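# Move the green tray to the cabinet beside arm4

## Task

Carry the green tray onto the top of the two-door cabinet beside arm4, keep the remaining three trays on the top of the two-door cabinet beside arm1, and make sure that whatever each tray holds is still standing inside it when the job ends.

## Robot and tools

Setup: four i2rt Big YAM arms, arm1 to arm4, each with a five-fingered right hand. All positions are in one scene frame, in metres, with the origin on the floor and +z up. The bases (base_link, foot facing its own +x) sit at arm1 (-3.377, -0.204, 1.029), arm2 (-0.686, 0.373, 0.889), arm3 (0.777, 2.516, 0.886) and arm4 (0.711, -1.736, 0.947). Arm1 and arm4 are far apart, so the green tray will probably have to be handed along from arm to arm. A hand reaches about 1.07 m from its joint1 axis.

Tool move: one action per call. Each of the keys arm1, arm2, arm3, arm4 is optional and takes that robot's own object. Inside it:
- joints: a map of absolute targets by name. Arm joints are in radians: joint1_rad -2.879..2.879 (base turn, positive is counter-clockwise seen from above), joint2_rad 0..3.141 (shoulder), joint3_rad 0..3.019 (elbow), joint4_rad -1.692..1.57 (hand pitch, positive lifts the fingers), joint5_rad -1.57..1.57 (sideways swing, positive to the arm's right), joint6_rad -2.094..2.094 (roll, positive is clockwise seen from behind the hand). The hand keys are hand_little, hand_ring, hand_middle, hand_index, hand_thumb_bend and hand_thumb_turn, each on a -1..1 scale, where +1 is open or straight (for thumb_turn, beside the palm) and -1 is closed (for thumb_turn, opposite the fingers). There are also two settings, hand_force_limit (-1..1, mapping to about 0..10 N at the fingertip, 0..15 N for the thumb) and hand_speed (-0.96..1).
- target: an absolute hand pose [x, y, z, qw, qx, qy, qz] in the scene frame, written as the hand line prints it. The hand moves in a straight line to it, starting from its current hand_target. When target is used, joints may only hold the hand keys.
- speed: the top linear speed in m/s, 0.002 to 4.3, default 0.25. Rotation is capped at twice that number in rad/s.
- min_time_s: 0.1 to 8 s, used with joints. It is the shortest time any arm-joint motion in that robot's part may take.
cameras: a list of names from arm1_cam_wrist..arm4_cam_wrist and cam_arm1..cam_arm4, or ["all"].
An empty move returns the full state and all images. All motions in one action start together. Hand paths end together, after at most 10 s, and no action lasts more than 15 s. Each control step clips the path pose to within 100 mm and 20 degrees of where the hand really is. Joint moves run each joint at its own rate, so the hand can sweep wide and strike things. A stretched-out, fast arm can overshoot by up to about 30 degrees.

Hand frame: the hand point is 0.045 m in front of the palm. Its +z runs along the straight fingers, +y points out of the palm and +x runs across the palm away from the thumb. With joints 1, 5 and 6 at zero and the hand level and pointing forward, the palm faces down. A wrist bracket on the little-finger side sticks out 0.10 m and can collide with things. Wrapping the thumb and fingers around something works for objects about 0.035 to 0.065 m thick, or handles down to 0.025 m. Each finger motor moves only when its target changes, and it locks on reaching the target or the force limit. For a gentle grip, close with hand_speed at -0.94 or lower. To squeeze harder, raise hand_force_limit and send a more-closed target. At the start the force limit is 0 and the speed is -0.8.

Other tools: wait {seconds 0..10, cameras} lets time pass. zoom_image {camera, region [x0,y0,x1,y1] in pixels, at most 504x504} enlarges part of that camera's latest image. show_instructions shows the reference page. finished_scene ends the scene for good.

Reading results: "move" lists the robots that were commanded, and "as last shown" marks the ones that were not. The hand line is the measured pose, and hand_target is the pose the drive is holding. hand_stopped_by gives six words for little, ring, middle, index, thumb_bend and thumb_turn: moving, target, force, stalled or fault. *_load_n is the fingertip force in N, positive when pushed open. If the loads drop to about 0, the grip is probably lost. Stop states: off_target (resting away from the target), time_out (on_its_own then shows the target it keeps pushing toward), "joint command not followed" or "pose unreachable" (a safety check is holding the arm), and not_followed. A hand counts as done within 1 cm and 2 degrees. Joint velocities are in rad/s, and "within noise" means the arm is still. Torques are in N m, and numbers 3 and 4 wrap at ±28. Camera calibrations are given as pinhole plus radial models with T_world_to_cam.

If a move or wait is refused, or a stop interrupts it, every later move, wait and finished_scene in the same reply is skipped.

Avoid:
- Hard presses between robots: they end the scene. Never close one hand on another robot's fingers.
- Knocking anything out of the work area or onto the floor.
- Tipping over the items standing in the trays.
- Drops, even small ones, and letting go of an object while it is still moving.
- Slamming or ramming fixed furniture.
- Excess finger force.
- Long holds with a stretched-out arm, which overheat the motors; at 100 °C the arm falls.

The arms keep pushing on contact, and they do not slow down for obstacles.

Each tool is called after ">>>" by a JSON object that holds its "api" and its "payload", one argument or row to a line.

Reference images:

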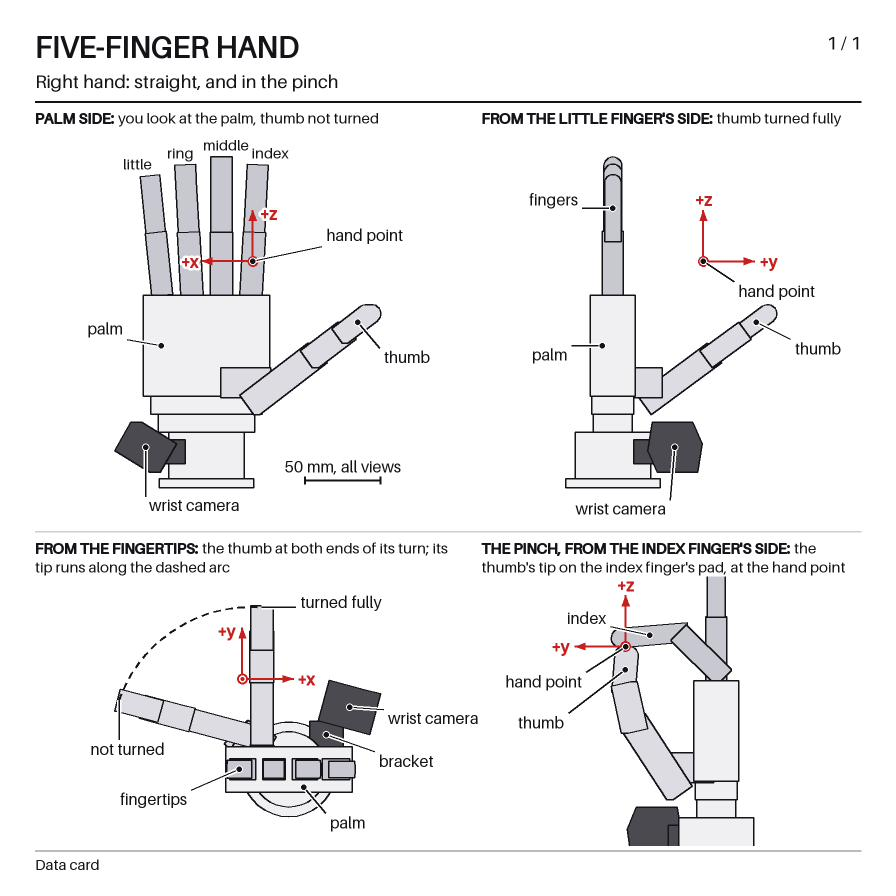

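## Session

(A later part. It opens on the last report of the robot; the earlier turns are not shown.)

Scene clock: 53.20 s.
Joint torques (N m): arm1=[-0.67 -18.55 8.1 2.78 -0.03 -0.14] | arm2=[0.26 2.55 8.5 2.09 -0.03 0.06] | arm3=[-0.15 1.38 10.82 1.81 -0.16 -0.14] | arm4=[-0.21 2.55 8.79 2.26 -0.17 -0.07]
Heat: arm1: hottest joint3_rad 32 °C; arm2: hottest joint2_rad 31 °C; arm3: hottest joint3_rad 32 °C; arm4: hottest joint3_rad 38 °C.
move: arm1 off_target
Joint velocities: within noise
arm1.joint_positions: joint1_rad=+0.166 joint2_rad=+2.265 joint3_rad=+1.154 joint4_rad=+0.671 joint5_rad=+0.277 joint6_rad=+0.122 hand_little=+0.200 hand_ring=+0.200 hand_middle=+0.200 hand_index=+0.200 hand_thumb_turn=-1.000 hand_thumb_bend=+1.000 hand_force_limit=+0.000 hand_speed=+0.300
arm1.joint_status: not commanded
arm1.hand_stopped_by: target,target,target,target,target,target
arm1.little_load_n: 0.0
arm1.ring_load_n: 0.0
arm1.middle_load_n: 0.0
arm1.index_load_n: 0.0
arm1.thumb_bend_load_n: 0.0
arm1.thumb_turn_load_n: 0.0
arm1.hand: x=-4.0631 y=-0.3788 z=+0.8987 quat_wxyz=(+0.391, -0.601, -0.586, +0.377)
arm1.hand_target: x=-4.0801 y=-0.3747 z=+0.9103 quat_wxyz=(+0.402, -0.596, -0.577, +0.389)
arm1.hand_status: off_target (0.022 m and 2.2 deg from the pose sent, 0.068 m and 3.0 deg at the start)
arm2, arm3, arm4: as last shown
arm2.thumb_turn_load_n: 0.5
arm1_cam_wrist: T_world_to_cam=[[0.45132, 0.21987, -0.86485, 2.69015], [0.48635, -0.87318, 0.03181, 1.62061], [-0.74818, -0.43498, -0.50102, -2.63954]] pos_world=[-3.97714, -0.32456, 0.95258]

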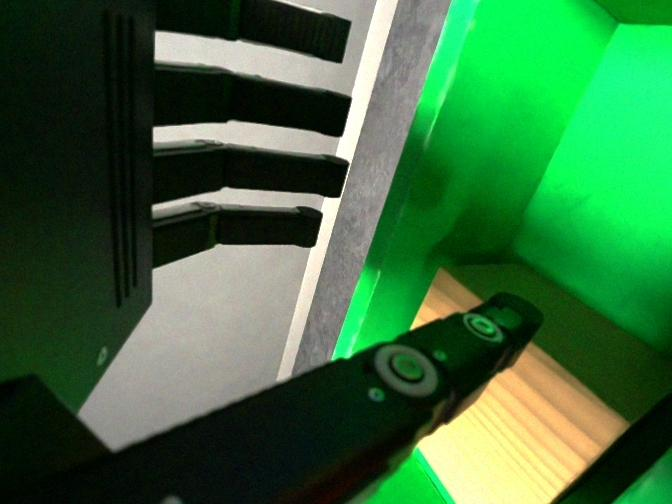

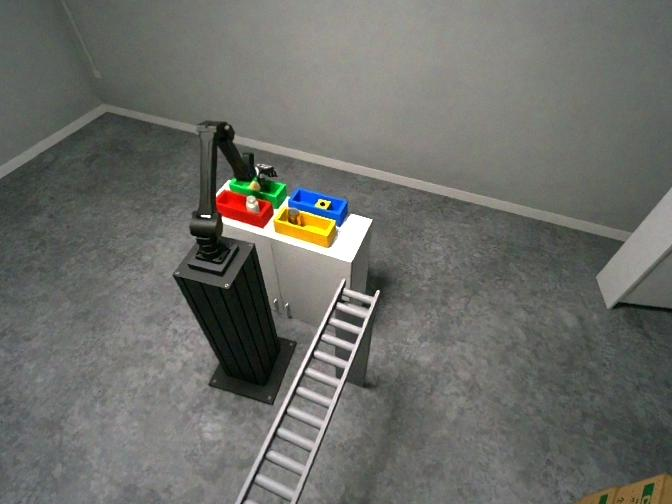

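>>> {"api": "move", "payload": {
  "arm1": {"target": [-4.085, -0.373, 0.865, 0.4020, -0.5959, -0.5765, 0.3888], "speed": 0.08},
  "cameras": ["arm1_cam_wrist", "cam_arm1"]
}}

>>> {"api": "zoom_image", "payload": {
  "camera": "cam_arm1",
  "region": [200, 140, 300, 220]
}}

>>> {"api": "zoom_image", "payload": {
  "camera": "arm1_cam_wrist",
  "region": [200, 50, 650, 450]
}}

Scene clock: 57.10 s.
Joint torques (N m): arm1=[-0.62 -19.14 7.51 2.76 -0.02 -0.11] | arm2=[0.21 2.43 8.53 2.07 -0.03 0.05] | arm3=[-0.21 1.44 10.84 1.8 -0.17 -0.14] | arm4=[-0.03 2.49 8.77 2.19 -0.15 -0.09]
Heat: arm1: hottest joint3_rad 32 °C; arm2: hottest joint2_rad 31 °C; arm3: hottest joint3_rad 32 °C; arm4: hottest joint3_rad 38 °C.
move: arm1 off_target
Joint velocities: within noise
arm1.joint_positions: joint1_rad=+0.164 joint2_rad=+2.374 joint3_rad=+1.203 joint4_rad=+0.736 joint5_rad=+0.272 joint6_rad=+0.120 hand_little=+0.200 hand_ring=+0.200 hand_middle=+0.200 hand_index=+0.200 hand_thumb_turn=-1.000 hand_thumb_bend=+1.000 hand_force_limit=+0.000 hand_speed=+0.300
arm1.joint_status: not commanded
arm1.hand_stopped_by: target,target,target,target,target,target
arm1.little_load_n: 0.0
arm1.ring_load_n: 0.0
arm1.middle_load_n: 0.0
arm1.index_load_n: 0.0
arm1.thumb_bend_load_n: 0.0
arm1.thumb_turn_load_n: 0.0
arm1.hand: x=-4.0679 y=-0.3793 z=+0.8561 quat_wxyz=(+0.391, -0.600, -0.586, +0.379)
arm1.hand_target: x=-4.0842 y=-0.3728 z=+0.8653 quat_wxyz=(+0.402, -0.596, -0.577, +0.389)
arm1.hand_status: off_target (0.020 m and 2.1 deg from the pose sent, 0.041 m and 2.2 deg at the start)
arm2, arm3, arm4: as last shown
arm2.middle_load_n: -0.5
arm2.thumb_turn_load_n: 0.0
arm1_cam_wrist: T_world_to_cam=[[0.44804, 0.22017, -0.86648, 2.64388], [0.4891, -0.87166, 0.03142, 1.63582], [-0.74836, -0.43787, -0.49822, -2.66892]] pos_world=[-3.98194, -0.32486, 0.90978]

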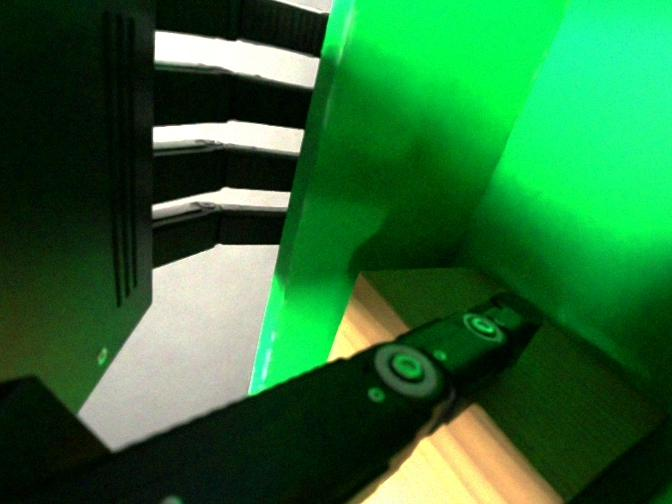

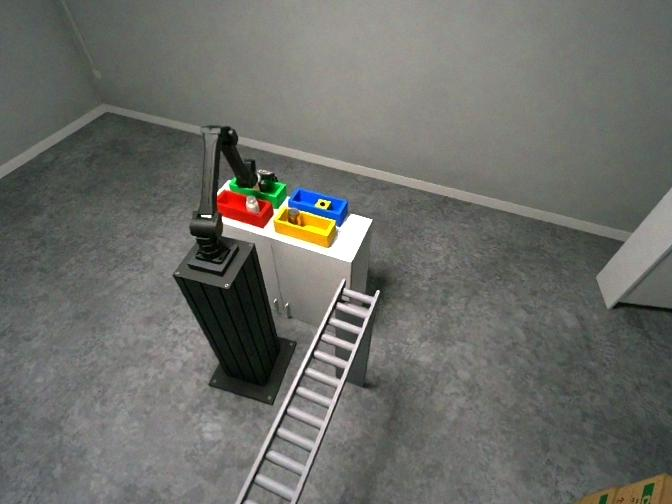

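Scaled by 5.040 from the camera's image (finer frame: 960x720).

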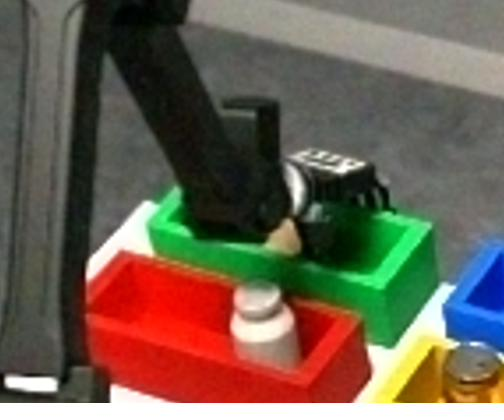

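Scaled by 1.120 from the camera's image (finer frame: 960x720).

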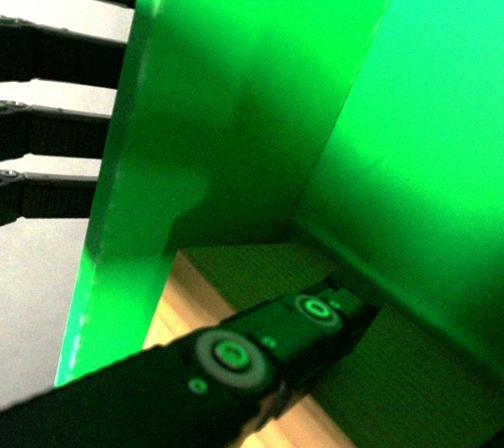

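>>> {"api": "move", "payload": {
  "arm1": {"target": [-4.088, -0.457, 0.865, 0.4020, -0.5959, -0.5765, 0.3888], "speed": 0.05},
  "cameras": ["arm1_cam_wrist", "cam_arm1"]
}}

>>> {"api": "zoom_image", "payload": {
  "camera": "cam_arm1",
  "region": [200, 140, 300, 220]
}}

>>> {"api": "zoom_image", "payload": {
  "camera": "arm1_cam_wrist",
  "region": [200, 50, 650, 450]
}}

Scene clock: 60.10 s.
Joint torques (N m): arm1=[2.14 -19.14 8.36 1.85 0.17 0.14] | arm2=[0.32 2.49 8.51 2.07 -0.03 0.06] | arm3=[-0.21 1.38 10.81 1.8 -0.16 -0.14] | arm4=[-0.09 2.84 8.83 2.26 -0.15 -0.07]
Heat: arm1: hottest joint3_rad 32 °C; arm2: hottest joint2_rad 31 °C; arm3: hottest joint3_rad 32 °C; arm4: hottest joint3_rad 39 °C.
move: arm1 off_target
Joint velocities: within noise
arm1.joint_positions: joint1_rad=+0.267 joint2_rad=+2.397 joint3_rad=+1.299 joint4_rad=+0.670 joint5_rad=+0.392 joint6_rad=+0.151 hand_little=+0.200 hand_ring=+0.200 hand_middle=+0.200 hand_index=+0.200 hand_thumb_turn=-1.000 hand_thumb_bend=+1.000 hand_force_limit=+0.000 hand_speed=+0.300
arm1.joint_status: not commanded
arm1.hand_stopped_by: target,target,target,target,target,target
arm1.little_load_n: 0.5
arm1.ring_load_n: 0.0
arm1.middle_load_n: 0.0
arm1.index_load_n: 0.0
arm1.thumb_bend_load_n: 0.0
arm1.thumb_turn_load_n: -1.5
arm1.hand: x=-4.0817 y=-0.4396 z=+0.8642 quat_wxyz=(+0.406, -0.597, -0.579, +0.378)
arm1.hand_target: x=-4.0872 y=-0.4568 z=+0.8654 quat_wxyz=(+0.402, -0.596, -0.576, +0.389)
arm1.hand_status: off_target (0.019 m and 1.4 deg from the pose sent, 0.081 m and 2.0 deg at the start)
arm2, arm3, arm4: as last shown
arm2.middle_load_n: 0.0
arm1_cam_wrist: T_world_to_cam=[[0.43133, 0.2267, -0.87325, 2.61074], [0.47339, -0.88084, 0.00516, 1.54434], [-0.76802, -0.41561, -0.48725, -2.78154]] pos_world=[-3.99344, -0.38756, 0.91656]

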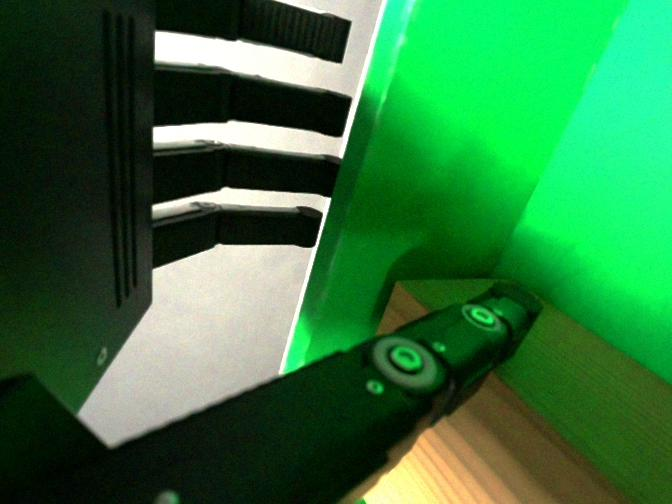

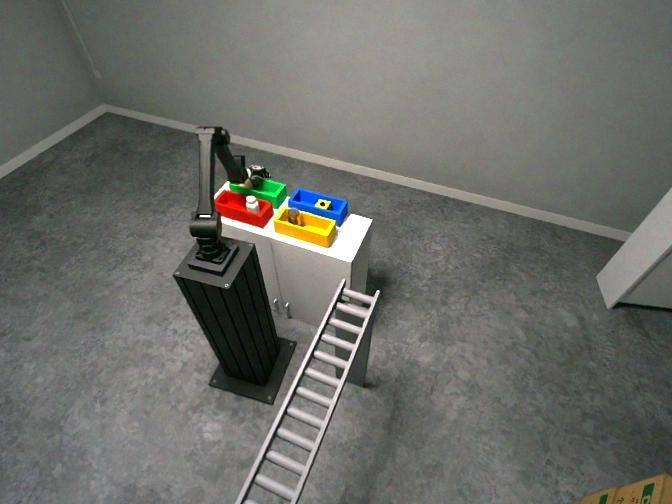

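Scaled by 5.040 from the camera's image (finer frame: 960x720).

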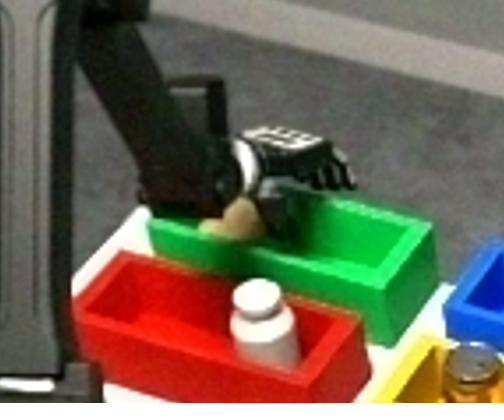

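Scaled by 1.120 from the camera's image (finer frame: 960x720).

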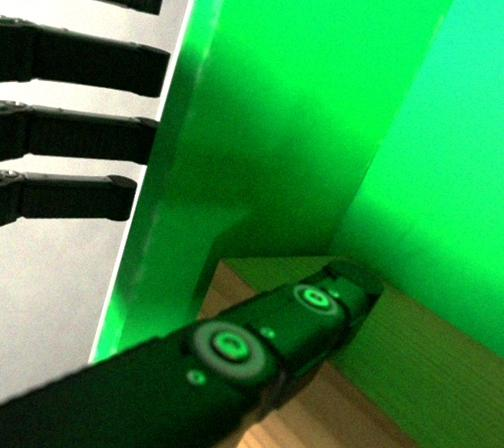

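>>> {"api": "move", "payload": {
  "arm1": {"target": [-4.077, -0.483, 0.862, 0.4020, -0.5959, -0.5765, 0.3888], "speed": 0.05},
  "cameras": ["arm1_cam_wrist", "cam_arm1"]
}}

>>> {"api": "zoom_image", "payload": {
  "camera": "cam_arm1",
  "region": [200, 140, 300, 220]
}}

Scene clock: 61.77 s.
Joint torques (N m): arm1=[2.2 -18.9 8.39 1.72 0.16 0.15] | arm2=[0.26 2.43 8.5 2.09 -0.03 0.06] | arm3=[-0.21 1.38 10.82 1.8 -0.17 -0.14] | arm4=[-0.03 2.43 8.8 2.22 -0.16 -0.08]
Heat: arm1: hottest joint3_rad 32 °C; arm2: hottest joint2_rad 31 °C; arm3: hottest joint3_rad 32 °C; arm4: hottest joint3_rad 39 °C.
move: arm1 off_target
Joint velocities: within noise
arm1.joint_positions: joint1_rad=+0.314 joint2_rad=+2.402 joint3_rad=+1.305 joint4_rad=+0.665 joint5_rad=+0.435 joint6_rad=+0.173 hand_little=+0.200 hand_ring=+0.200 hand_middle=+0.200 hand_index=+0.200 hand_thumb_turn=-1.000 hand_thumb_bend=+1.000 hand_force_limit=+0.000 hand_speed=+0.300
arm1.joint_status: not commanded
arm1.hand_stopped_by: target,target,target,target,target,target
arm1.little_load_n: 0.0
arm1.ring_load_n: 0.0
arm1.middle_load_n: 0.0
arm1.index_load_n: 0.0
arm1.thumb_bend_load_n: 0.0
arm1.thumb_turn_load_n: -1.0
arm1.hand: x=-4.0722 y=-0.4660 z=+0.8631 quat_wxyz=(+0.407, -0.597, -0.578, +0.379)
arm1.hand_target: x=-4.0762 y=-0.4829 z=+0.8624 quat_wxyz=(+0.402, -0.596, -0.577, +0.389)
arm1.hand_status: off_target (0.018 m and 1.3 deg from the pose sent, 0.044 m and 1.4 deg at the start)
arm2.joint_positions: joint1_rad=-0.115 joint2_rad=+0.632 joint3_rad=+1.457 joint4_rad=-1.336 joint5_rad=-0.006 joint6_rad=-1.089 hand_little=+1.000 hand_ring=+1.000 hand_middle=+1.000 hand_index=+1.000 hand_thumb_turn=+1.000 hand_thumb_bend=+1.000 hand_force_limit=+0.000 hand_speed=-0.800
arm2.joint_status: not commanded
arm2.hand_stopped_by: target,target,target,target,target,target
arm2.little_load_n: 0.0
arm2.ring_load_n: 0.0
arm2.middle_load_n: 0.0
arm2.index_load_n: 0.0
arm2.thumb_bend_load_n: 0.0
arm2.thumb_turn_load_n: 0.0
arm2.hand: x=-0.9011 y=+0.4269 z=+1.4009 quat_wxyz=(+0.497, -0.231, -0.829, +0.109)
arm2.hand_target: x=-0.8995 y=+0.4269 z=+1.4096 quat_wxyz=(+0.506, -0.230, -0.824, +0.111)
arm2.hand_status: not commanded
arm3.joint_positions: joint1_rad=-0.251 joint2_rad=+0.638 joint3_rad=+1.377 joint4_rad=-1.217 joint5_rad=-0.253 joint6_rad=-1.341 hand_little=+1.000 hand_ring=+1.000 hand_middle=+1.000 hand_index=+1.000 hand_thumb_turn=+1.000 hand_thumb_bend=+1.000 hand_force_limit=+0.000 hand_speed=-0.800
arm3.joint_status: not commanded
arm3.hand_stopped_by: target,target,target,target,target,target
arm3.little_load_n: 0.0
arm3.ring_load_n: 0.0
arm3.middle_load_n: 0.0
arm3.index_load_n: 0.0
arm3.thumb_bend_load_n: 0.0
arm3.thumb_turn_load_n: 0.0
arm3.hand: x=+1.0338 y=+2.5864 z=+1.3871 quat_wxyz=(-0.229, +0.848, +0.082, +0.471)
arm3.hand_target: x=+1.0328 y=+2.5862 z=+1.3993 quat_wxyz=(-0.231, +0.841, +0.083, +0.483)
arm3.hand_status: not commanded
arm4.joint_positions: joint1_rad=+0.305 joint2_rad=+0.619 joint3_rad=+1.418 joint4_rad=-1.163 joint5_rad=-0.192 joint6_rad=-1.236 hand_little=+1.000 hand_ring=+1.000 hand_middle=+1.000 hand_index=+1.000 hand_thumb_turn=+1.000 hand_thumb_bend=+1.000 hand_force_limit=+0.000 hand_speed=-0.800
arm4.joint_status: not commanded
arm4.hand_stopped_by: target,target,target,target,target,target
arm4.little_load_n: 0.0
arm4.ring_load_n: 0.0
arm4.middle_load_n: 0.0
arm4.index_load_n: 0.0
arm4.thumb_bend_load_n: 0.0
arm4.thumb_turn_load_n: 0.0
arm4.hand: x=+0.9621 y=-1.7985 z=+1.4826 quat_wxyz=(-0.127, +0.805, -0.160, +0.557)
arm4.hand_target: x=+0.9600 y=-1.7983 z=+1.4922 quat_wxyz=(-0.128, +0.800, -0.158, +0.565)
arm4.hand_status: not commanded
arm1_cam_wrist: T_world_to_cam=[[0.42833, 0.2258, -0.87496, 2.60059], [0.47343, -0.88082, 0.00446, 1.51744], [-0.76967, -0.41614, -0.48418, -2.79538]] pos_world=[-3.98384, -0.41386, 0.91516]

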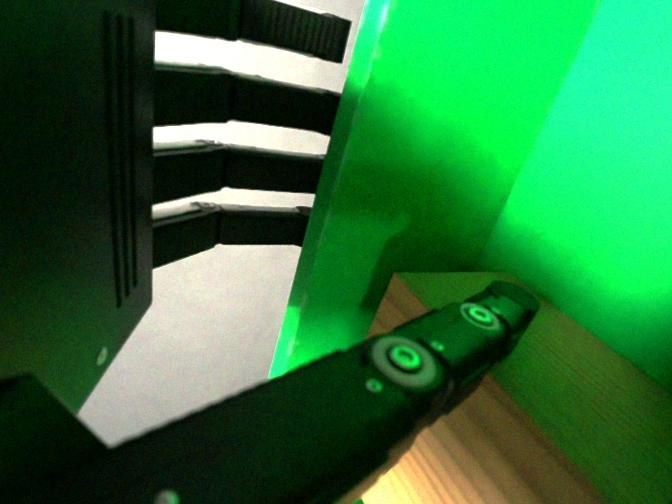

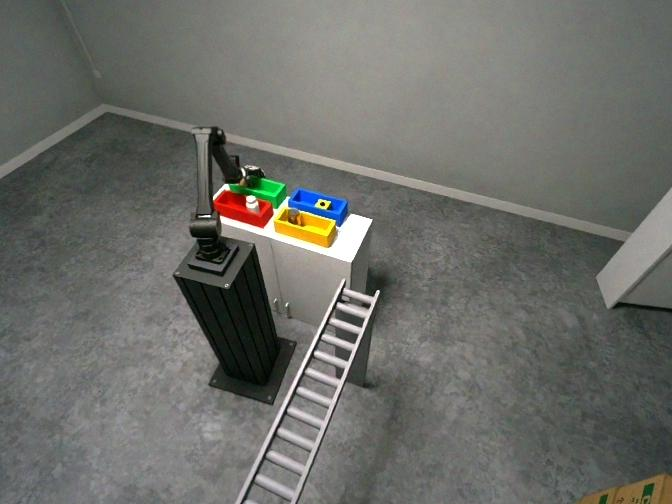

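Scaled by 5.040 from the camera's image (finer frame: 960x720).

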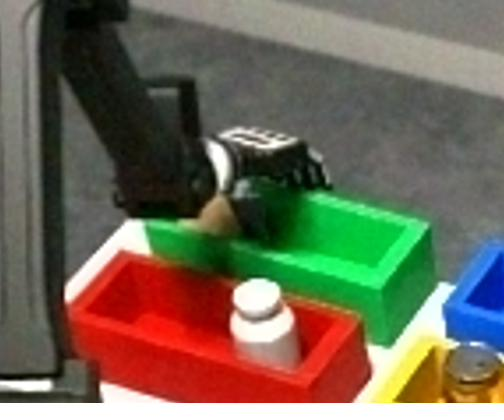

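>>> {"api": "move", "payload": {
  "arm1": {"target": [-4.083, -0.430, 0.870, 0.4020, -0.5959, -0.5765, 0.3888], "speed": 0.08},
  "cameras": ["arm1_cam_wrist", "cam_arm1"]
}}

>>> {"api": "zoom_image", "payload": {
  "camera": "cam_arm1",
  "region": [200, 140, 300, 220]
}}

>>> {"api": "zoom_image", "payload": {
  "camera": "arm1_cam_wrist",
  "region": [200, 0, 650, 400]
}}

Scene clock: 63.80 s.
Joint torques (N m): arm1=[0.26 -21.66 5.33 2.8 0 -0.14] | arm2=[0.26 2.49 8.51 2.1 -0.04 0.06] | arm3=[-0.21 1.38 10.81 1.81 -0.16 -0.15] | arm4=[-0.09 2.55 8.83 2.25 -0.16 -0.09]
Heat: arm1: hottest joint3_rad 32 °C; arm2: hottest joint2_rad 31 °C; arm3: hottest joint3_rad 32 °C; arm4: hottest joint3_rad 39 °C.
move: arm1 off_target
Joint velocities: within noise
arm1.joint_positions: joint1_rad=+0.251 joint2_rad=+2.402 joint3_rad=+1.281 joint4_rad=+0.680 joint5_rad=+0.360 joint6_rad=+0.160 hand_little=+0.200 hand_ring=+0.200 hand_middle=+0.200 hand_index=+0.200 hand_thumb_turn=-1.000 hand_thumb_bend=+1.000 hand_force_limit=+0.000 hand_speed=+0.300
arm1.joint_status: not commanded
arm1.hand_stopped_by: target,target,target,target,target,target
arm1.little_load_n: 0.0
arm1.ring_load_n: 0.0
arm1.middle_load_n: 0.0
arm1.index_load_n: 0.0
arm1.thumb_bend_load_n: 0.0
arm1.thumb_turn_load_n: 0.0
arm1.hand: x=-4.0755 y=-0.4319 z=+0.8555 quat_wxyz=(+0.395, -0.601, -0.583, +0.379)
arm1.hand_target: x=-4.0830 y=-0.4299 z=+0.8700 quat_wxyz=(+0.402, -0.596, -0.576, +0.389)
arm1.hand_status: off_target (0.016 m and 1.6 deg from the pose sent, 0.038 m and 1.3 deg at the start)
arm2, arm3, arm4: as last shown
arm1_cam_wrist: T_world_to_cam=[[0.44426, 0.21733, -0.86914, 2.64386], [0.48156, -0.876, 0.0271, 1.56477], [-0.75547, -0.43058, -0.49382, -2.72752]] pos_world=[-3.98864, -0.37826, 0.90857]

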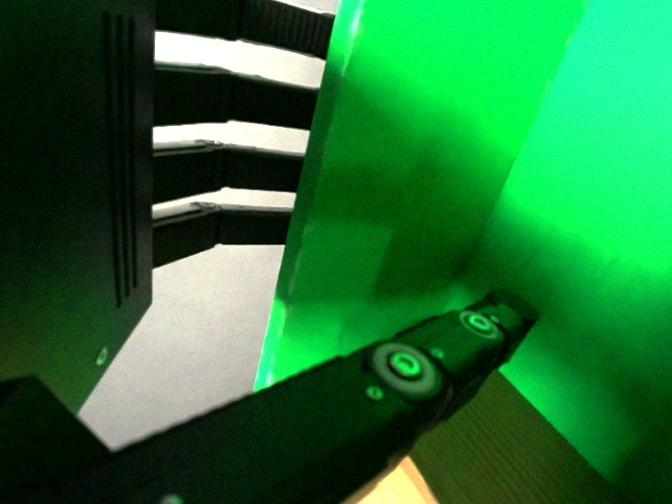

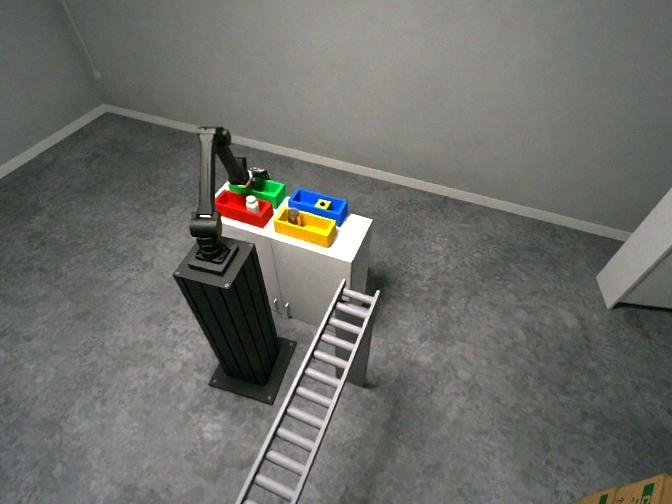

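Scaled by 5.040 from the camera's image (finer frame: 960x720).

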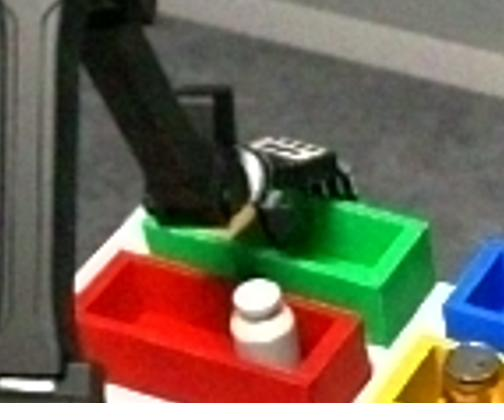

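Scaled by 1.120 from the camera's image (finer frame: 960x720).

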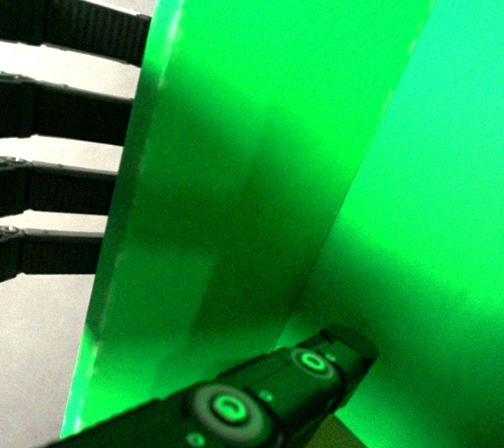

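>>> {"api": "move", "payload": {
  "arm1": {"target": [-4.080, -0.438, 0.846, 0.4089, -0.6061, -0.5663, 0.3819], "speed": 0.06},
  "cameras": ["arm1_cam_wrist", "cam_arm1"]
}}

>>> {"api": "zoom_image", "payload": {
  "camera": "cam_arm1",
  "region": [200, 140, 300, 220]
}}

>>> {"api": "zoom_image", "payload": {
  "camera": "arm1_cam_wrist",
  "region": [200, 0, 650, 400]
}}

Scene clock: 66.20 s.
Joint torques (N m): arm1=[1.79 -19.9 7.31 2.73 0.31 0.05] | arm2=[0.26 2.43 8.49 2.1 -0.03 0.06] | arm3=[-0.21 1.38 10.84 1.8 -0.17 -0.14] | arm4=[-0.15 2.78 8.8 2.25 -0.16 -0.08]
Heat: arm1: hottest joint3_rad 32 °C; arm2: hottest joint2_rad 31 °C; arm3: hottest joint3_rad 33 °C; arm4: hottest joint3_rad 39 °C.
move: arm1 off_target
Joint velocities: within noise
arm1.joint_positions: joint1_rad=+0.254 joint2_rad=+2.434 joint3_rad=+1.281 joint4_rad=+0.700 joint5_rad=+0.406 joint6_rad=+0.167 hand_little=+0.200 hand_ring=+0.200 hand_middle=+0.200 hand_index=+0.200 hand_thumb_turn=-1.000 hand_thumb_bend=+1.000 hand_force_limit=+0.000 hand_speed=+0.300
arm1.joint_status: not commanded
arm1.hand_stopped_by: target,target,target,target,target,target
arm1.little_load_n: 0.0
arm1.ring_load_n: 0.0
arm1.middle_load_n: 0.0
arm1.index_load_n: 0.0
arm1.thumb_bend_load_n: -0.5
arm1.thumb_turn_load_n: 0.0
arm1.hand: x=-4.0704 y=-0.4234 z=+0.8381 quat_wxyz=(+0.407, -0.610, -0.574, +0.365)
arm1.hand_target: x=-4.0794 y=-0.4380 z=+0.8466 quat_wxyz=(+0.409, -0.606, -0.566, +0.382)
arm1.hand_status: off_target (0.019 m and 2.2 deg from the pose sent, 0.012 m and 2.6 deg at the start)
arm2, arm3, arm4: as last shown
arm2.little_load_n: -0.5
arm3.thumb_turn_load_n: -0.5
arm1_cam_wrist: T_world_to_cam=[[0.45619, 0.2133, -0.86394, 2.66718], [0.44525, -0.89529, 0.01406, 1.42519], [-0.77048, -0.39109, -0.5034, -2.76494]] pos_world=[-3.98164, -0.37428, 0.89237]

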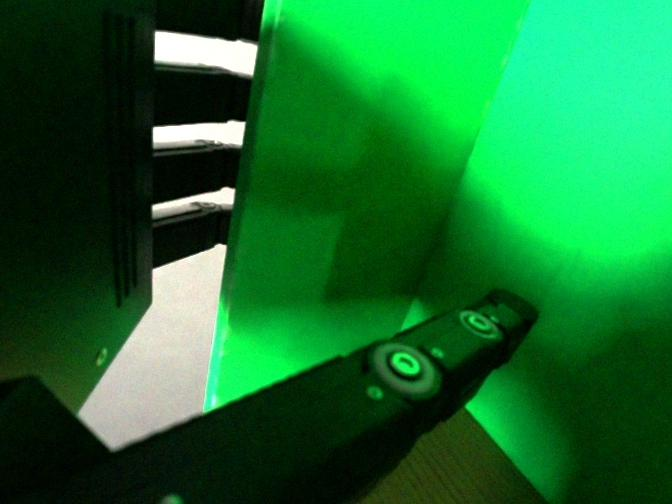

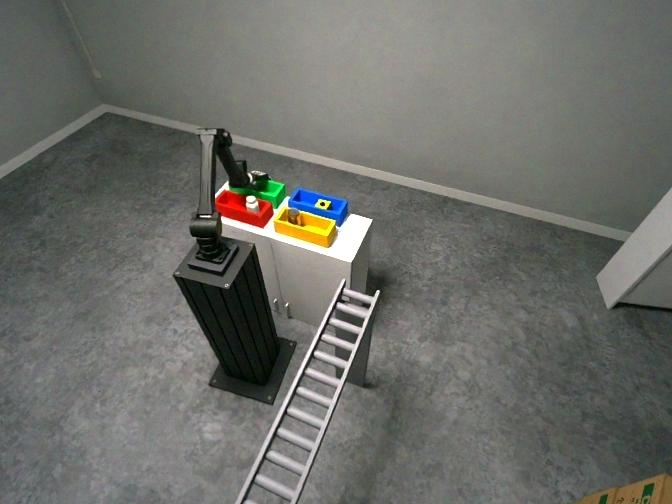

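Scaled by 5.040 from the camera's image (finer frame: 960x720).

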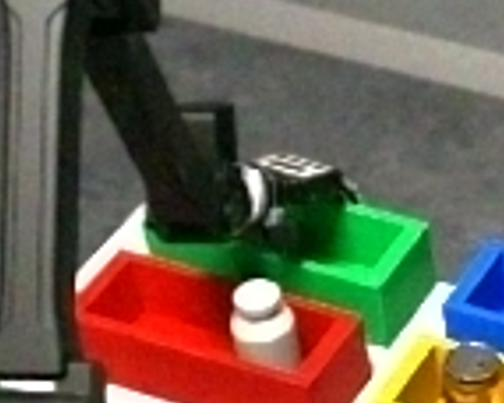

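Scaled by 1.120 from the camera's image (finer frame: 960x720).

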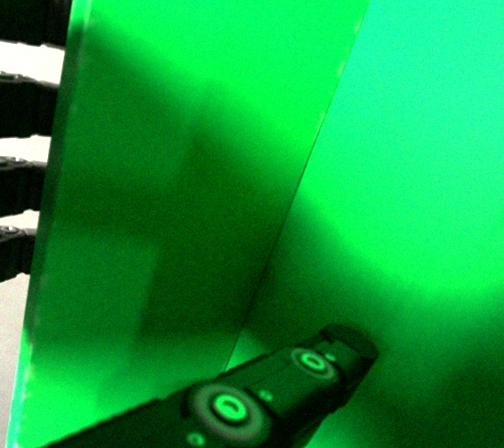

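>>> {"api": "move", "payload": {
  "arm1": {"target": [-4.078, -0.440, 0.840, 0.4089, -0.6061, -0.5663, 0.3819], "speed": 0.06}
}}

>>> {"api": "move", "payload": {
  "arm1": {"joints": {"hand_speed": -0.7, "hand_force_limit": -0.4, "hand_thumb_bend": -0.5}},
  "cameras": ["arm1_cam_wrist", "cam_arm1"]
}}

>>> {"api": "zoom_image", "payload": {
  "camera": "arm1_cam_wrist",
  "region": [150, 0, 600, 400]
}}

Scene clock: 68.03 s.
Joint torques (N m): arm1=[1.9 -19.19 7.45 2.69 0.31 0.07] | arm2=[0.26 2.55 8.5 2.07 -0.04 0.06] | arm3=[-0.21 1.38 10.84 1.8 -0.16 -0.14] | arm4=[0.03 2.55 8.75 2.22 -0.16 -0.08]
Heat: arm1: hottest joint3_rad 32 °C; arm2: hottest joint2_rad 31 °C; arm3: hottest joint3_rad 33 °C; arm4: hottest joint3_rad 39 °C.
move: arm1 off_target
Joint velocities: within noise
arm1.joint_positions: joint1_rad=+0.259 joint2_rad=+2.441 joint3_rad=+1.281 joint4_rad=+0.709 joint5_rad=+0.410 joint6_rad=+0.169 hand_little=+0.200 hand_ring=+0.200 hand_middle=+0.200 hand_index=+0.200 hand_thumb_turn=-1.000 hand_thumb_bend=+1.000 hand_force_limit=+0.000 hand_speed=+0.300
arm1.joint_status: not commanded
arm1.hand_stopped_by: target,target,target,target,target,target
arm1.little_load_n: 0.0
arm1.ring_load_n: 0.0
arm1.middle_load_n: 0.0
arm1.index_load_n: 0.0
arm1.thumb_bend_load_n: 0.0
arm1.thumb_turn_load_n: 0.0
arm1.hand: x=-4.0688 y=-0.4254 z=+0.8351 quat_wxyz=(+0.407, -0.610, -0.573, +0.366)
arm1.hand_target: x=-4.0774 y=-0.4398 z=+0.8405 quat_wxyz=(+0.408, -0.606, -0.566, +0.382)
arm1.hand_status: off_target (0.018 m and 2.1 deg from the pose sent, 0.018 m and 2.2 deg at the start)
arm2, arm3, arm4: as last shown
arm2.little_load_n: 0.0
arm2.middle_load_n: -0.5
arm3.thumb_turn_load_n: 0.0
pictures: none

Scene clock: 71.80 s.
Joint torques (N m): arm1=[1.79 -19.72 7.36 2.67 0.31 0.08] | arm2=[0.26 2.49 8.5 2.09 -0.04 0.06] | arm3=[-0.21 1.44 10.82 1.8 -0.17 -0.14] | arm4=[-0.21 2.67 8.76 2.18 -0.16 -0.08]
Heat: arm1: hottest joint3_rad 32 °C; arm2: hottest joint2_rad 31 °C; arm3: hottest joint3_rad 33 °C; arm4: hottest joint3_rad 39 °C.
move: arm1 off_target
Joint velocities: within noise
arm1.joint_positions: joint1_rad=+0.259 joint2_rad=+2.446 joint3_rad=+1.281 joint4_rad=+0.709 joint5_rad=+0.411 joint6_rad=+0.169 hand_little=+0.200 hand_ring=+0.200 hand_middle=+0.200 hand_index=+0.200 hand_thumb_turn=-1.000 hand_thumb_bend=-0.337 hand_force_limit=-0.400 hand_speed=-0.700
arm1.joint_status: hand_thumb_bend off_target (ended at -0.337, target -0.500); the others done
arm1.hand_stopped_by: target,target,target,target,force,target
arm1.little_load_n: 0.5
arm1.ring_load_n: 0.0
arm1.middle_load_n: 0.0
arm1.index_load_n: 1.0
arm1.thumb_bend_load_n: 4.5
arm1.thumb_turn_load_n: 0.0
arm1.hand: x=-4.0673 y=-0.4253 z=+0.8319 quat_wxyz=(+0.406, -0.610, -0.574, +0.364)
arm1.hand_target: x=-4.0774 y=-0.4397 z=+0.8404 quat_wxyz=(+0.409, -0.606, -0.566, +0.382)
arm1.hand_status: not commanded
arm2, arm3, arm4: as last shown
arm2.middle_load_n: 0.0
arm1_cam_wrist: T_world_to_cam=[[0.45757, 0.21392, -0.86306, 2.66597], [0.4452, -0.89532, 0.01412, 1.42197], [-0.76969, -0.39069, -0.50491, -2.76177]] pos_world=[-3.97864, -0.37618, 0.88637]

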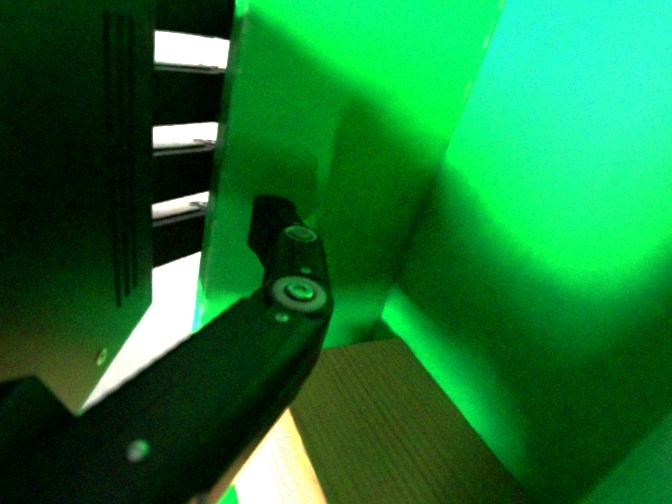

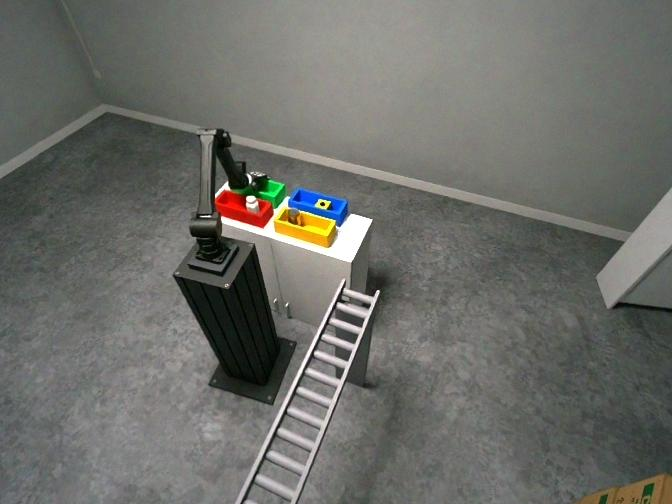

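Scaled by 1.120 from the camera's image (finer frame: 960x720).

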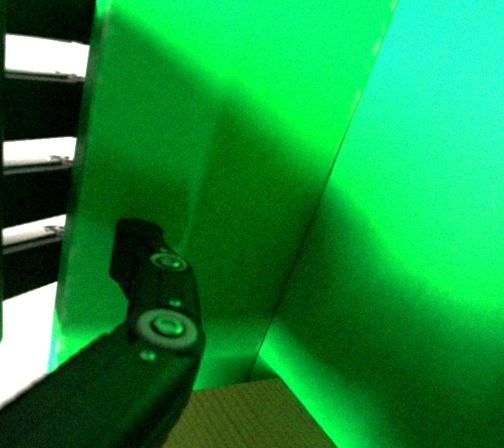

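>>> {"api": "move", "payload": {
  "arm1": {"joints": {"hand_speed": -0.9, "hand_force_limit": -0.8, "hand_middle": 0.0, "hand_ring": 0.0, "hand_little": 0.0}}
}}

>>> {"api": "move", "payload": {
  "arm1": {"joints": {"hand_speed": -0.85, "hand_force_limit": 0.3, "hand_thumb_bend": -0.6}},
  "cameras": ["arm1_cam_wrist"]
}}

Scene clock: 73.20 s.
Joint torques (N m): arm1=[1.96 -19.78 7.43 2.58 0.29 0.08] | arm2=[0.21 2.49 8.53 2.1 -0.03 0.06] | arm3=[-0.26 1.38 10.84 1.81 -0.17 -0.14] | arm4=[-0.03 2.55 8.8 2.22 -0.16 -0.09]
Heat: arm1: hottest joint3_rad 32 °C; arm2: hottest joint2_rad 31 °C; arm3: hottest joint3_rad 33 °C; arm4: hottest joint3_rad 39 °C.
move: arm1 off_target
Joint velocities: within noise
arm1.joint_positions: joint1_rad=+0.259 joint2_rad=+2.446 joint3_rad=+1.281 joint4_rad=+0.711 joint5_rad=+0.411 joint6_rad=+0.169 hand_little=+0.117 hand_ring=+0.145 hand_middle=+0.173 hand_index=+0.200 hand_thumb_turn=-1.000 hand_thumb_bend=-0.337 hand_force_limit=-0.800 hand_speed=-0.900
arm1.joint_status: hand_little off_target (ended at +0.117, target +0.000); hand_ring off_target (ended at +0.145, target +0.000); hand_middle off_target (ended at +0.173, target +0.000); the others done
arm1.hand_stopped_by: force,force,force,target,force,target
arm1.little_load_n: 1.0
arm1.ring_load_n: 0.0
arm1.middle_load_n: 0.0
arm1.index_load_n: 1.0
arm1.thumb_bend_load_n: 4.5
arm1.thumb_turn_load_n: 1.0
arm1.hand: x=-4.0677 y=-0.4254 z=+0.8324 quat_wxyz=(+0.407, -0.610, -0.574, +0.365)
arm1.hand_target: x=-4.0774 y=-0.4397 z=+0.8404 quat_wxyz=(+0.409, -0.606, -0.566, +0.382)
arm1.hand_status: not commanded
arm2, arm3, arm4: as last shown
arm4.little_load_n: -0.5
pictures: none

Scene clock: 73.83 s.
Joint torques (N m): arm1=[1.85 -19.66 7.51 2.65 0.28 0.08] | arm2=[0.26 2.49 8.5 2.09 -0.04 0.07] | arm3=[-0.15 1.44 10.84 1.8 -0.16 -0.14] | arm4=[-0.15 2.61 8.84 2.22 -0.15 -0.08]
Heat: arm1: hottest joint3_rad 32 °C; arm2: hottest joint2_rad 31 °C; arm3: hottest joint3_rad 33 °C; arm4: hottest joint3_rad 39 °C.
move: arm1 off_target
Joint velocities: within noise
arm1.joint_positions: joint1_rad=+0.259 joint2_rad=+2.446 joint3_rad=+1.281 joint4_rad=+0.711 joint5_rad=+0.411 joint6_rad=+0.169 hand_little=+0.117 hand_ring=+0.145 hand_middle=+0.173 hand_index=+0.200 hand_thumb_turn=-1.000 hand_thumb_bend=-0.366 hand_force_limit=+0.300 hand_speed=-0.850
arm1.joint_status: hand_thumb_bend off_target (ended at -0.366, target -0.600); the others done
arm1.hand_stopped_by: force,force,force,target,force,target
arm1.little_load_n: 1.5
arm1.ring_load_n: 0.5
arm1.middle_load_n: 1.0
arm1.index_load_n: 2.0
arm1.thumb_bend_load_n: 10.0
arm1.thumb_turn_load_n: 1.0
arm1.hand: x=-4.0677 y=-0.4254 z=+0.8324 quat_wxyz=(+0.407, -0.610, -0.574, +0.365)
arm1.hand_target: x=-4.0774 y=-0.4397 z=+0.8404 quat_wxyz=(+0.409, -0.606, -0.566, +0.382)
arm1.hand_status: not commanded
arm2, arm3, arm4: as last shown
arm2.thumb_bend_load_n: -0.5
arm4.little_load_n: 0.0
arm1_cam_wrist: T_world_to_cam=[[0.45577, 0.21321, -0.86418, 2.65994], [0.4452, -0.89532, 0.01391, 1.4223], [-0.77076, -0.39108, -0.50298, -2.76793]] pos_world=[-3.97894, -0.37618, 0.88667]

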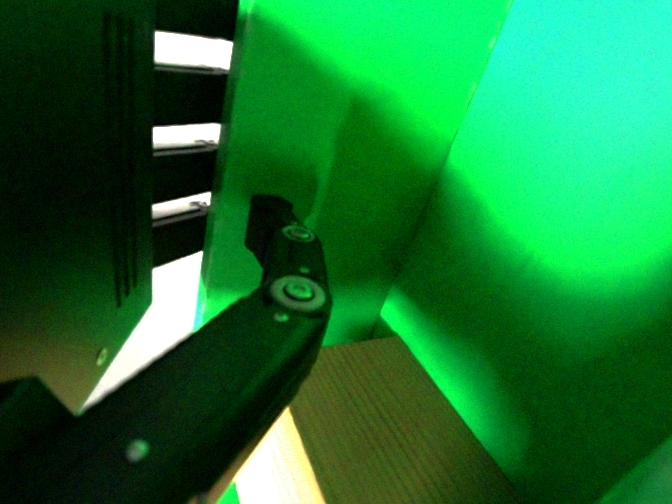

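>>> {"api": "move", "payload": {
  "arm1": {"target": [-4.080, -0.440, 0.875, 0.4089, -0.6061, -0.5663, 0.3819], "speed": 0.05},
  "cameras": ["arm1_cam_wrist", "cam_arm1"]
}}

>>> {"api": "zoom_image", "payload": {
  "camera": "cam_arm1",
  "region": [200, 140, 300, 220]
}}

Scene clock: 75.53 s.
Joint torques (N m): arm1=[1.32 -21.54 5.91 1.91 0.24 0.04] | arm2=[0.26 2.49 8.51 2.09 -0.03 0.06] | arm3=[-0.26 1.38 10.82 1.81 -0.17 -0.14] | arm4=[-0.03 2.43 8.76 2.28 -0.17 -0.07]
Heat: arm1: hottest joint3_rad 32 °C; arm2: hottest joint2_rad 31 °C; arm3: hottest joint3_rad 33 °C; arm4: hottest joint3_rad 39 °C.
move: arm1 off_target
Joint velocities: within noise
arm1.joint_positions: joint1_rad=+0.260 joint2_rad=+2.387 joint3_rad=+1.278 joint4_rad=+0.676 joint5_rad=+0.411 joint6_rad=+0.170 hand_little=+0.117 hand_ring=+0.145 hand_middle=+0.173 hand_index=+0.200 hand_thumb_turn=-1.000 hand_thumb_bend=-0.368 hand_force_limit=+0.300 hand_speed=-0.850
arm1.joint_status: not commanded
arm1.hand_stopped_by: force,force,force,target,force,target
arm1.little_load_n: 0.0
arm1.ring_load_n: 0.0
arm1.middle_load_n: 0.0
arm1.index_load_n: 0.0
arm1.thumb_bend_load_n: 0.0
arm1.thumb_turn_load_n: 0.0
arm1.hand: x=-4.0779 y=-0.4297 z=+0.8651 quat_wxyz=(+0.410, -0.608, -0.568, +0.373)
arm1.hand_target: x=-4.0799 y=-0.4399 z=+0.8750 quat_wxyz=(+0.409, -0.606, -0.566, +0.382)
arm1.hand_status: off_target (0.014 m and 1.0 deg from the pose sent, 0.047 m and 2.2 deg at the start)
arm2, arm3, arm4: as last shown
arm2.thumb_bend_load_n: 0.0
arm3.ring_load_n: -0.5
arm3.index_load_n: -0.5
arm1_cam_wrist: T_world_to_cam=[[0.43896, 0.20619, -0.87453, 2.6311], [0.44548, -0.8952, 0.01255, 1.42489], [-0.78029, -0.39509, -0.48481, -2.81743]] pos_world=[-3.98814, -0.38008, 0.91716]

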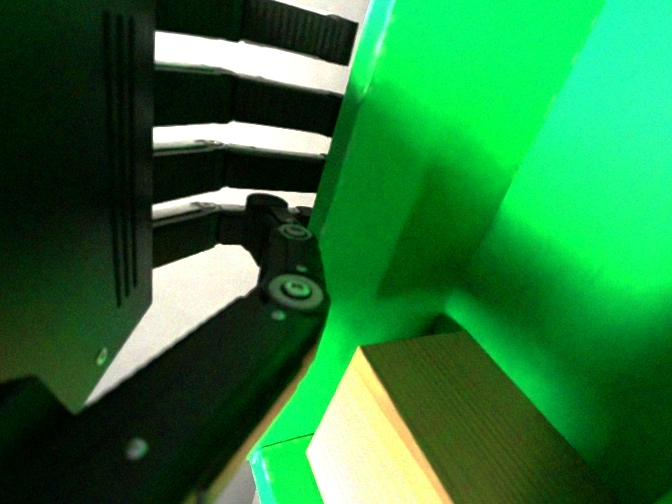

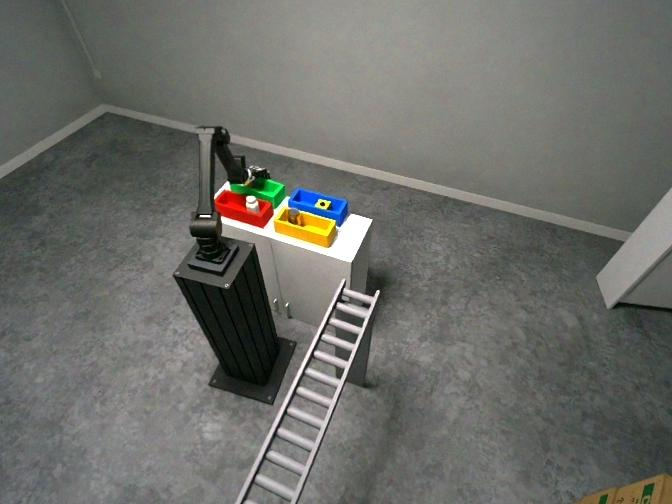

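Scaled by 5.040 from the camera's image (finer frame: 960x720).

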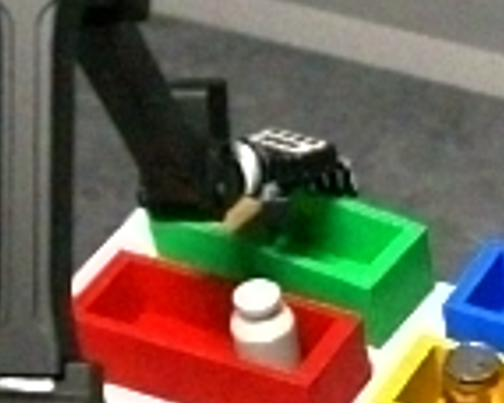

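>>> {"api": "move", "payload": {
  "arm1": {"target": [-4.06, -0.435, 1.05, 0.4089, -0.6061, -0.5663, 0.3819], "speed": 0.1},
  "cameras": ["arm1_cam_wrist", "cam_arm1"]
}}

>>> {"api": "zoom_image", "payload": {
  "camera": "cam_arm1",
  "region": [180, 120, 300, 220]
}}

Scene clock: 90.80 s.
Joint torques (N m): arm1=[2.49 -19.08 7.72 1.87 0.3 0.05] | arm2=[0.32 2.43 8.51 2.09 -0.04 0.06] | arm3=[-0.26 1.44 10.84 1.8 -0.17 -0.15] | arm4=[-0.09 2.67 8.88 2.21 -0.15 -0.07]
Heat: arm1: hottest joint4_rad 32 °C; arm2: hottest joint2_rad 30 °C; arm3: hottest joint3_rad 34 °C; arm4: hottest joint3_rad 40 °C.
move: arm1 off_target
Joint velocities: within noise
arm1.joint_positions: joint1_rad=+0.262 joint2_rad=+1.977 joint3_rad=+1.168 joint4_rad=+0.383 joint5_rad=+0.414 joint6_rad=+0.171 hand_little=+0.117 hand_ring=+0.145 hand_middle=+0.173 hand_index=+0.200 hand_thumb_turn=-1.000 hand_thumb_bend=-0.368 hand_force_limit=+0.300 hand_speed=-0.850
arm1.joint_status: not commanded
arm1.hand_stopped_by: force,force,force,target,force,target
arm1.little_load_n: 0.0
arm1.ring_load_n: 0.0
arm1.middle_load_n: 0.0
arm1.index_load_n: 0.0
arm1.thumb_bend_load_n: 0.0
arm1.thumb_turn_load_n: 0.0
arm1.hand: x=-4.0633 y=-0.4249 z=+1.0437 quat_wxyz=(+0.411, -0.608, -0.566, +0.376)
arm1.hand_target: x=-4.0601 y=-0.4349 z=+1.0500 quat_wxyz=(+0.409, -0.606, -0.566, +0.382)
arm1.hand_status: off_target (0.012 m and 0.7 deg from the pose sent, 0.186 m and 1.0 deg at the start)
arm2.joint_positions: joint1_rad=-0.115 joint2_rad=+0.632 joint3_rad=+1.457 joint4_rad=-1.336 joint5_rad=-0.006 joint6_rad=-1.089 hand_little=+1.000 hand_ring=+1.000 hand_middle=+1.000 hand_index=+1.000 hand_thumb_turn=+1.000 hand_thumb_bend=+1.000 hand_force_limit=+0.000 hand_speed=-0.800
arm2.joint_status: not commanded
arm2.hand_stopped_by: target,target,target,target,target,target
arm2.little_load_n: 0.0
arm2.ring_load_n: 0.0
arm2.middle_load_n: 0.0
arm2.index_load_n: 0.0
arm2.thumb_bend_load_n: 0.0
arm2.thumb_turn_load_n: 0.0
arm2.hand: x=-0.9011 y=+0.4269 z=+1.4009 quat_wxyz=(+0.497, -0.231, -0.829, +0.109)
arm2.hand_target: x=-0.8995 y=+0.4269 z=+1.4096 quat_wxyz=(+0.506, -0.230, -0.824, +0.111)
arm2.hand_status: not commanded
arm3.joint_positions: joint1_rad=-0.251 joint2_rad=+0.638 joint3_rad=+1.377 joint4_rad=-1.217 joint5_rad=-0.253 joint6_rad=-1.341 hand_little=+1.000 hand_ring=+1.000 hand_middle=+1.000 hand_index=+1.000 hand_thumb_turn=+1.000 hand_thumb_bend=+1.000 hand_force_limit=+0.000 hand_speed=-0.800
arm3.joint_status: not commanded
arm3.hand_stopped_by: target,target,target,target,target,target
arm3.little_load_n: 0.0
arm3.ring_load_n: 0.0
arm3.middle_load_n: 0.0
arm3.index_load_n: 0.0
arm3.thumb_bend_load_n: 0.0
arm3.thumb_turn_load_n: 0.0
arm3.hand: x=+1.0338 y=+2.5864 z=+1.3871 quat_wxyz=(-0.229, +0.848, +0.082, +0.471)
arm3.hand_target: x=+1.0328 y=+2.5862 z=+1.3993 quat_wxyz=(-0.231, +0.841, +0.083, +0.483)
arm3.hand_status: not commanded
arm4.joint_positions: joint1_rad=+0.305 joint2_rad=+0.619 joint3_rad=+1.418 joint4_rad=-1.163 joint5_rad=-0.192 joint6_rad=-1.236 hand_little=+1.000 hand_ring=+1.000 hand_middle=+1.000 hand_index=+1.000 hand_thumb_turn=+1.000 hand_thumb_bend=+1.000 hand_force_limit=+0.000 hand_speed=-0.800
arm4.joint_status: not commanded
arm4.hand_stopped_by: target,target,target,target,target,target
arm4.little_load_n: 0.0
arm4.ring_load_n: 0.0
arm4.middle_load_n: 0.0
arm4.index_load_n: 0.0
arm4.thumb_bend_load_n: 0.0
arm4.thumb_turn_load_n: 0.0
arm4.hand: x=+0.9621 y=-1.7985 z=+1.4826 quat_wxyz=(-0.127, +0.805, -0.160, +0.557)
arm4.hand_target: x=+0.9600 y=-1.7983 z=+1.4922 quat_wxyz=(-0.128, +0.800, -0.158, +0.565)
arm4.hand_status: not commanded
arm1_cam_wrist: T_world_to_cam=[[0.43252, 0.203, -0.87848, 2.75659], [0.44432, -0.89579, 0.01177, 1.41626], [-0.78454, -0.39542, -0.47764, -2.74235]] pos_world=[-3.97304, -0.37528, 1.09506]

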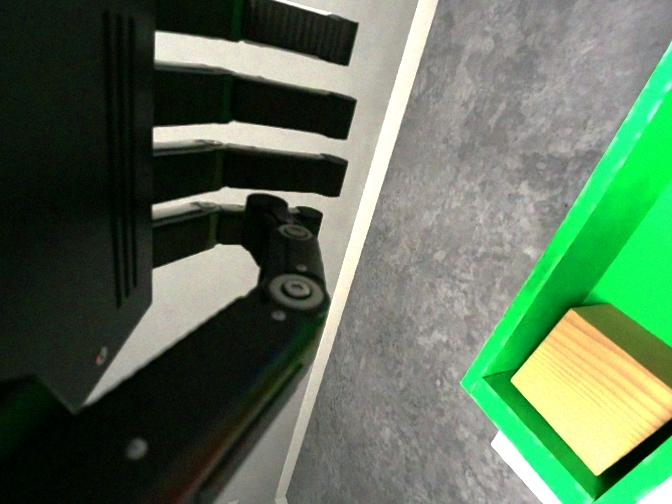

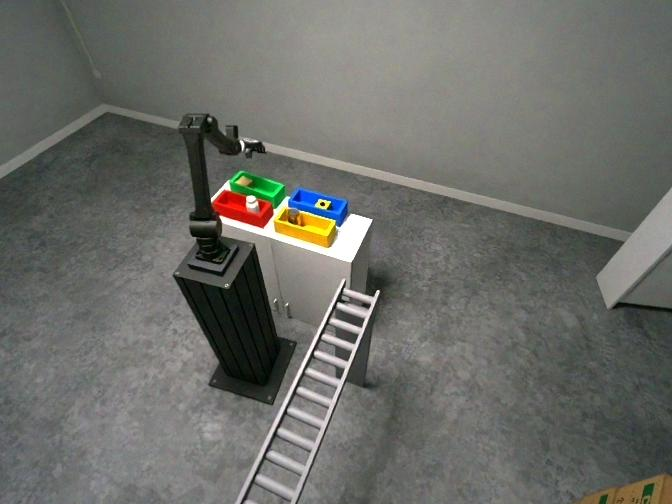

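Scaled by 4.200 from the camera's image (finer frame: 960x720).

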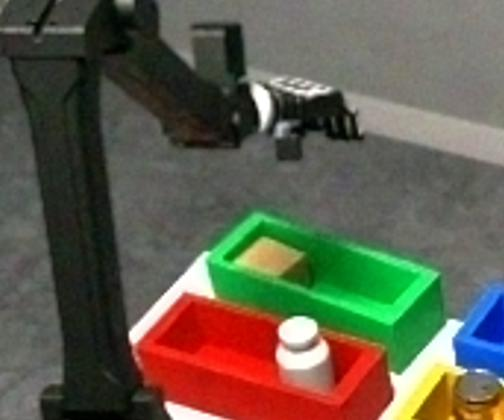

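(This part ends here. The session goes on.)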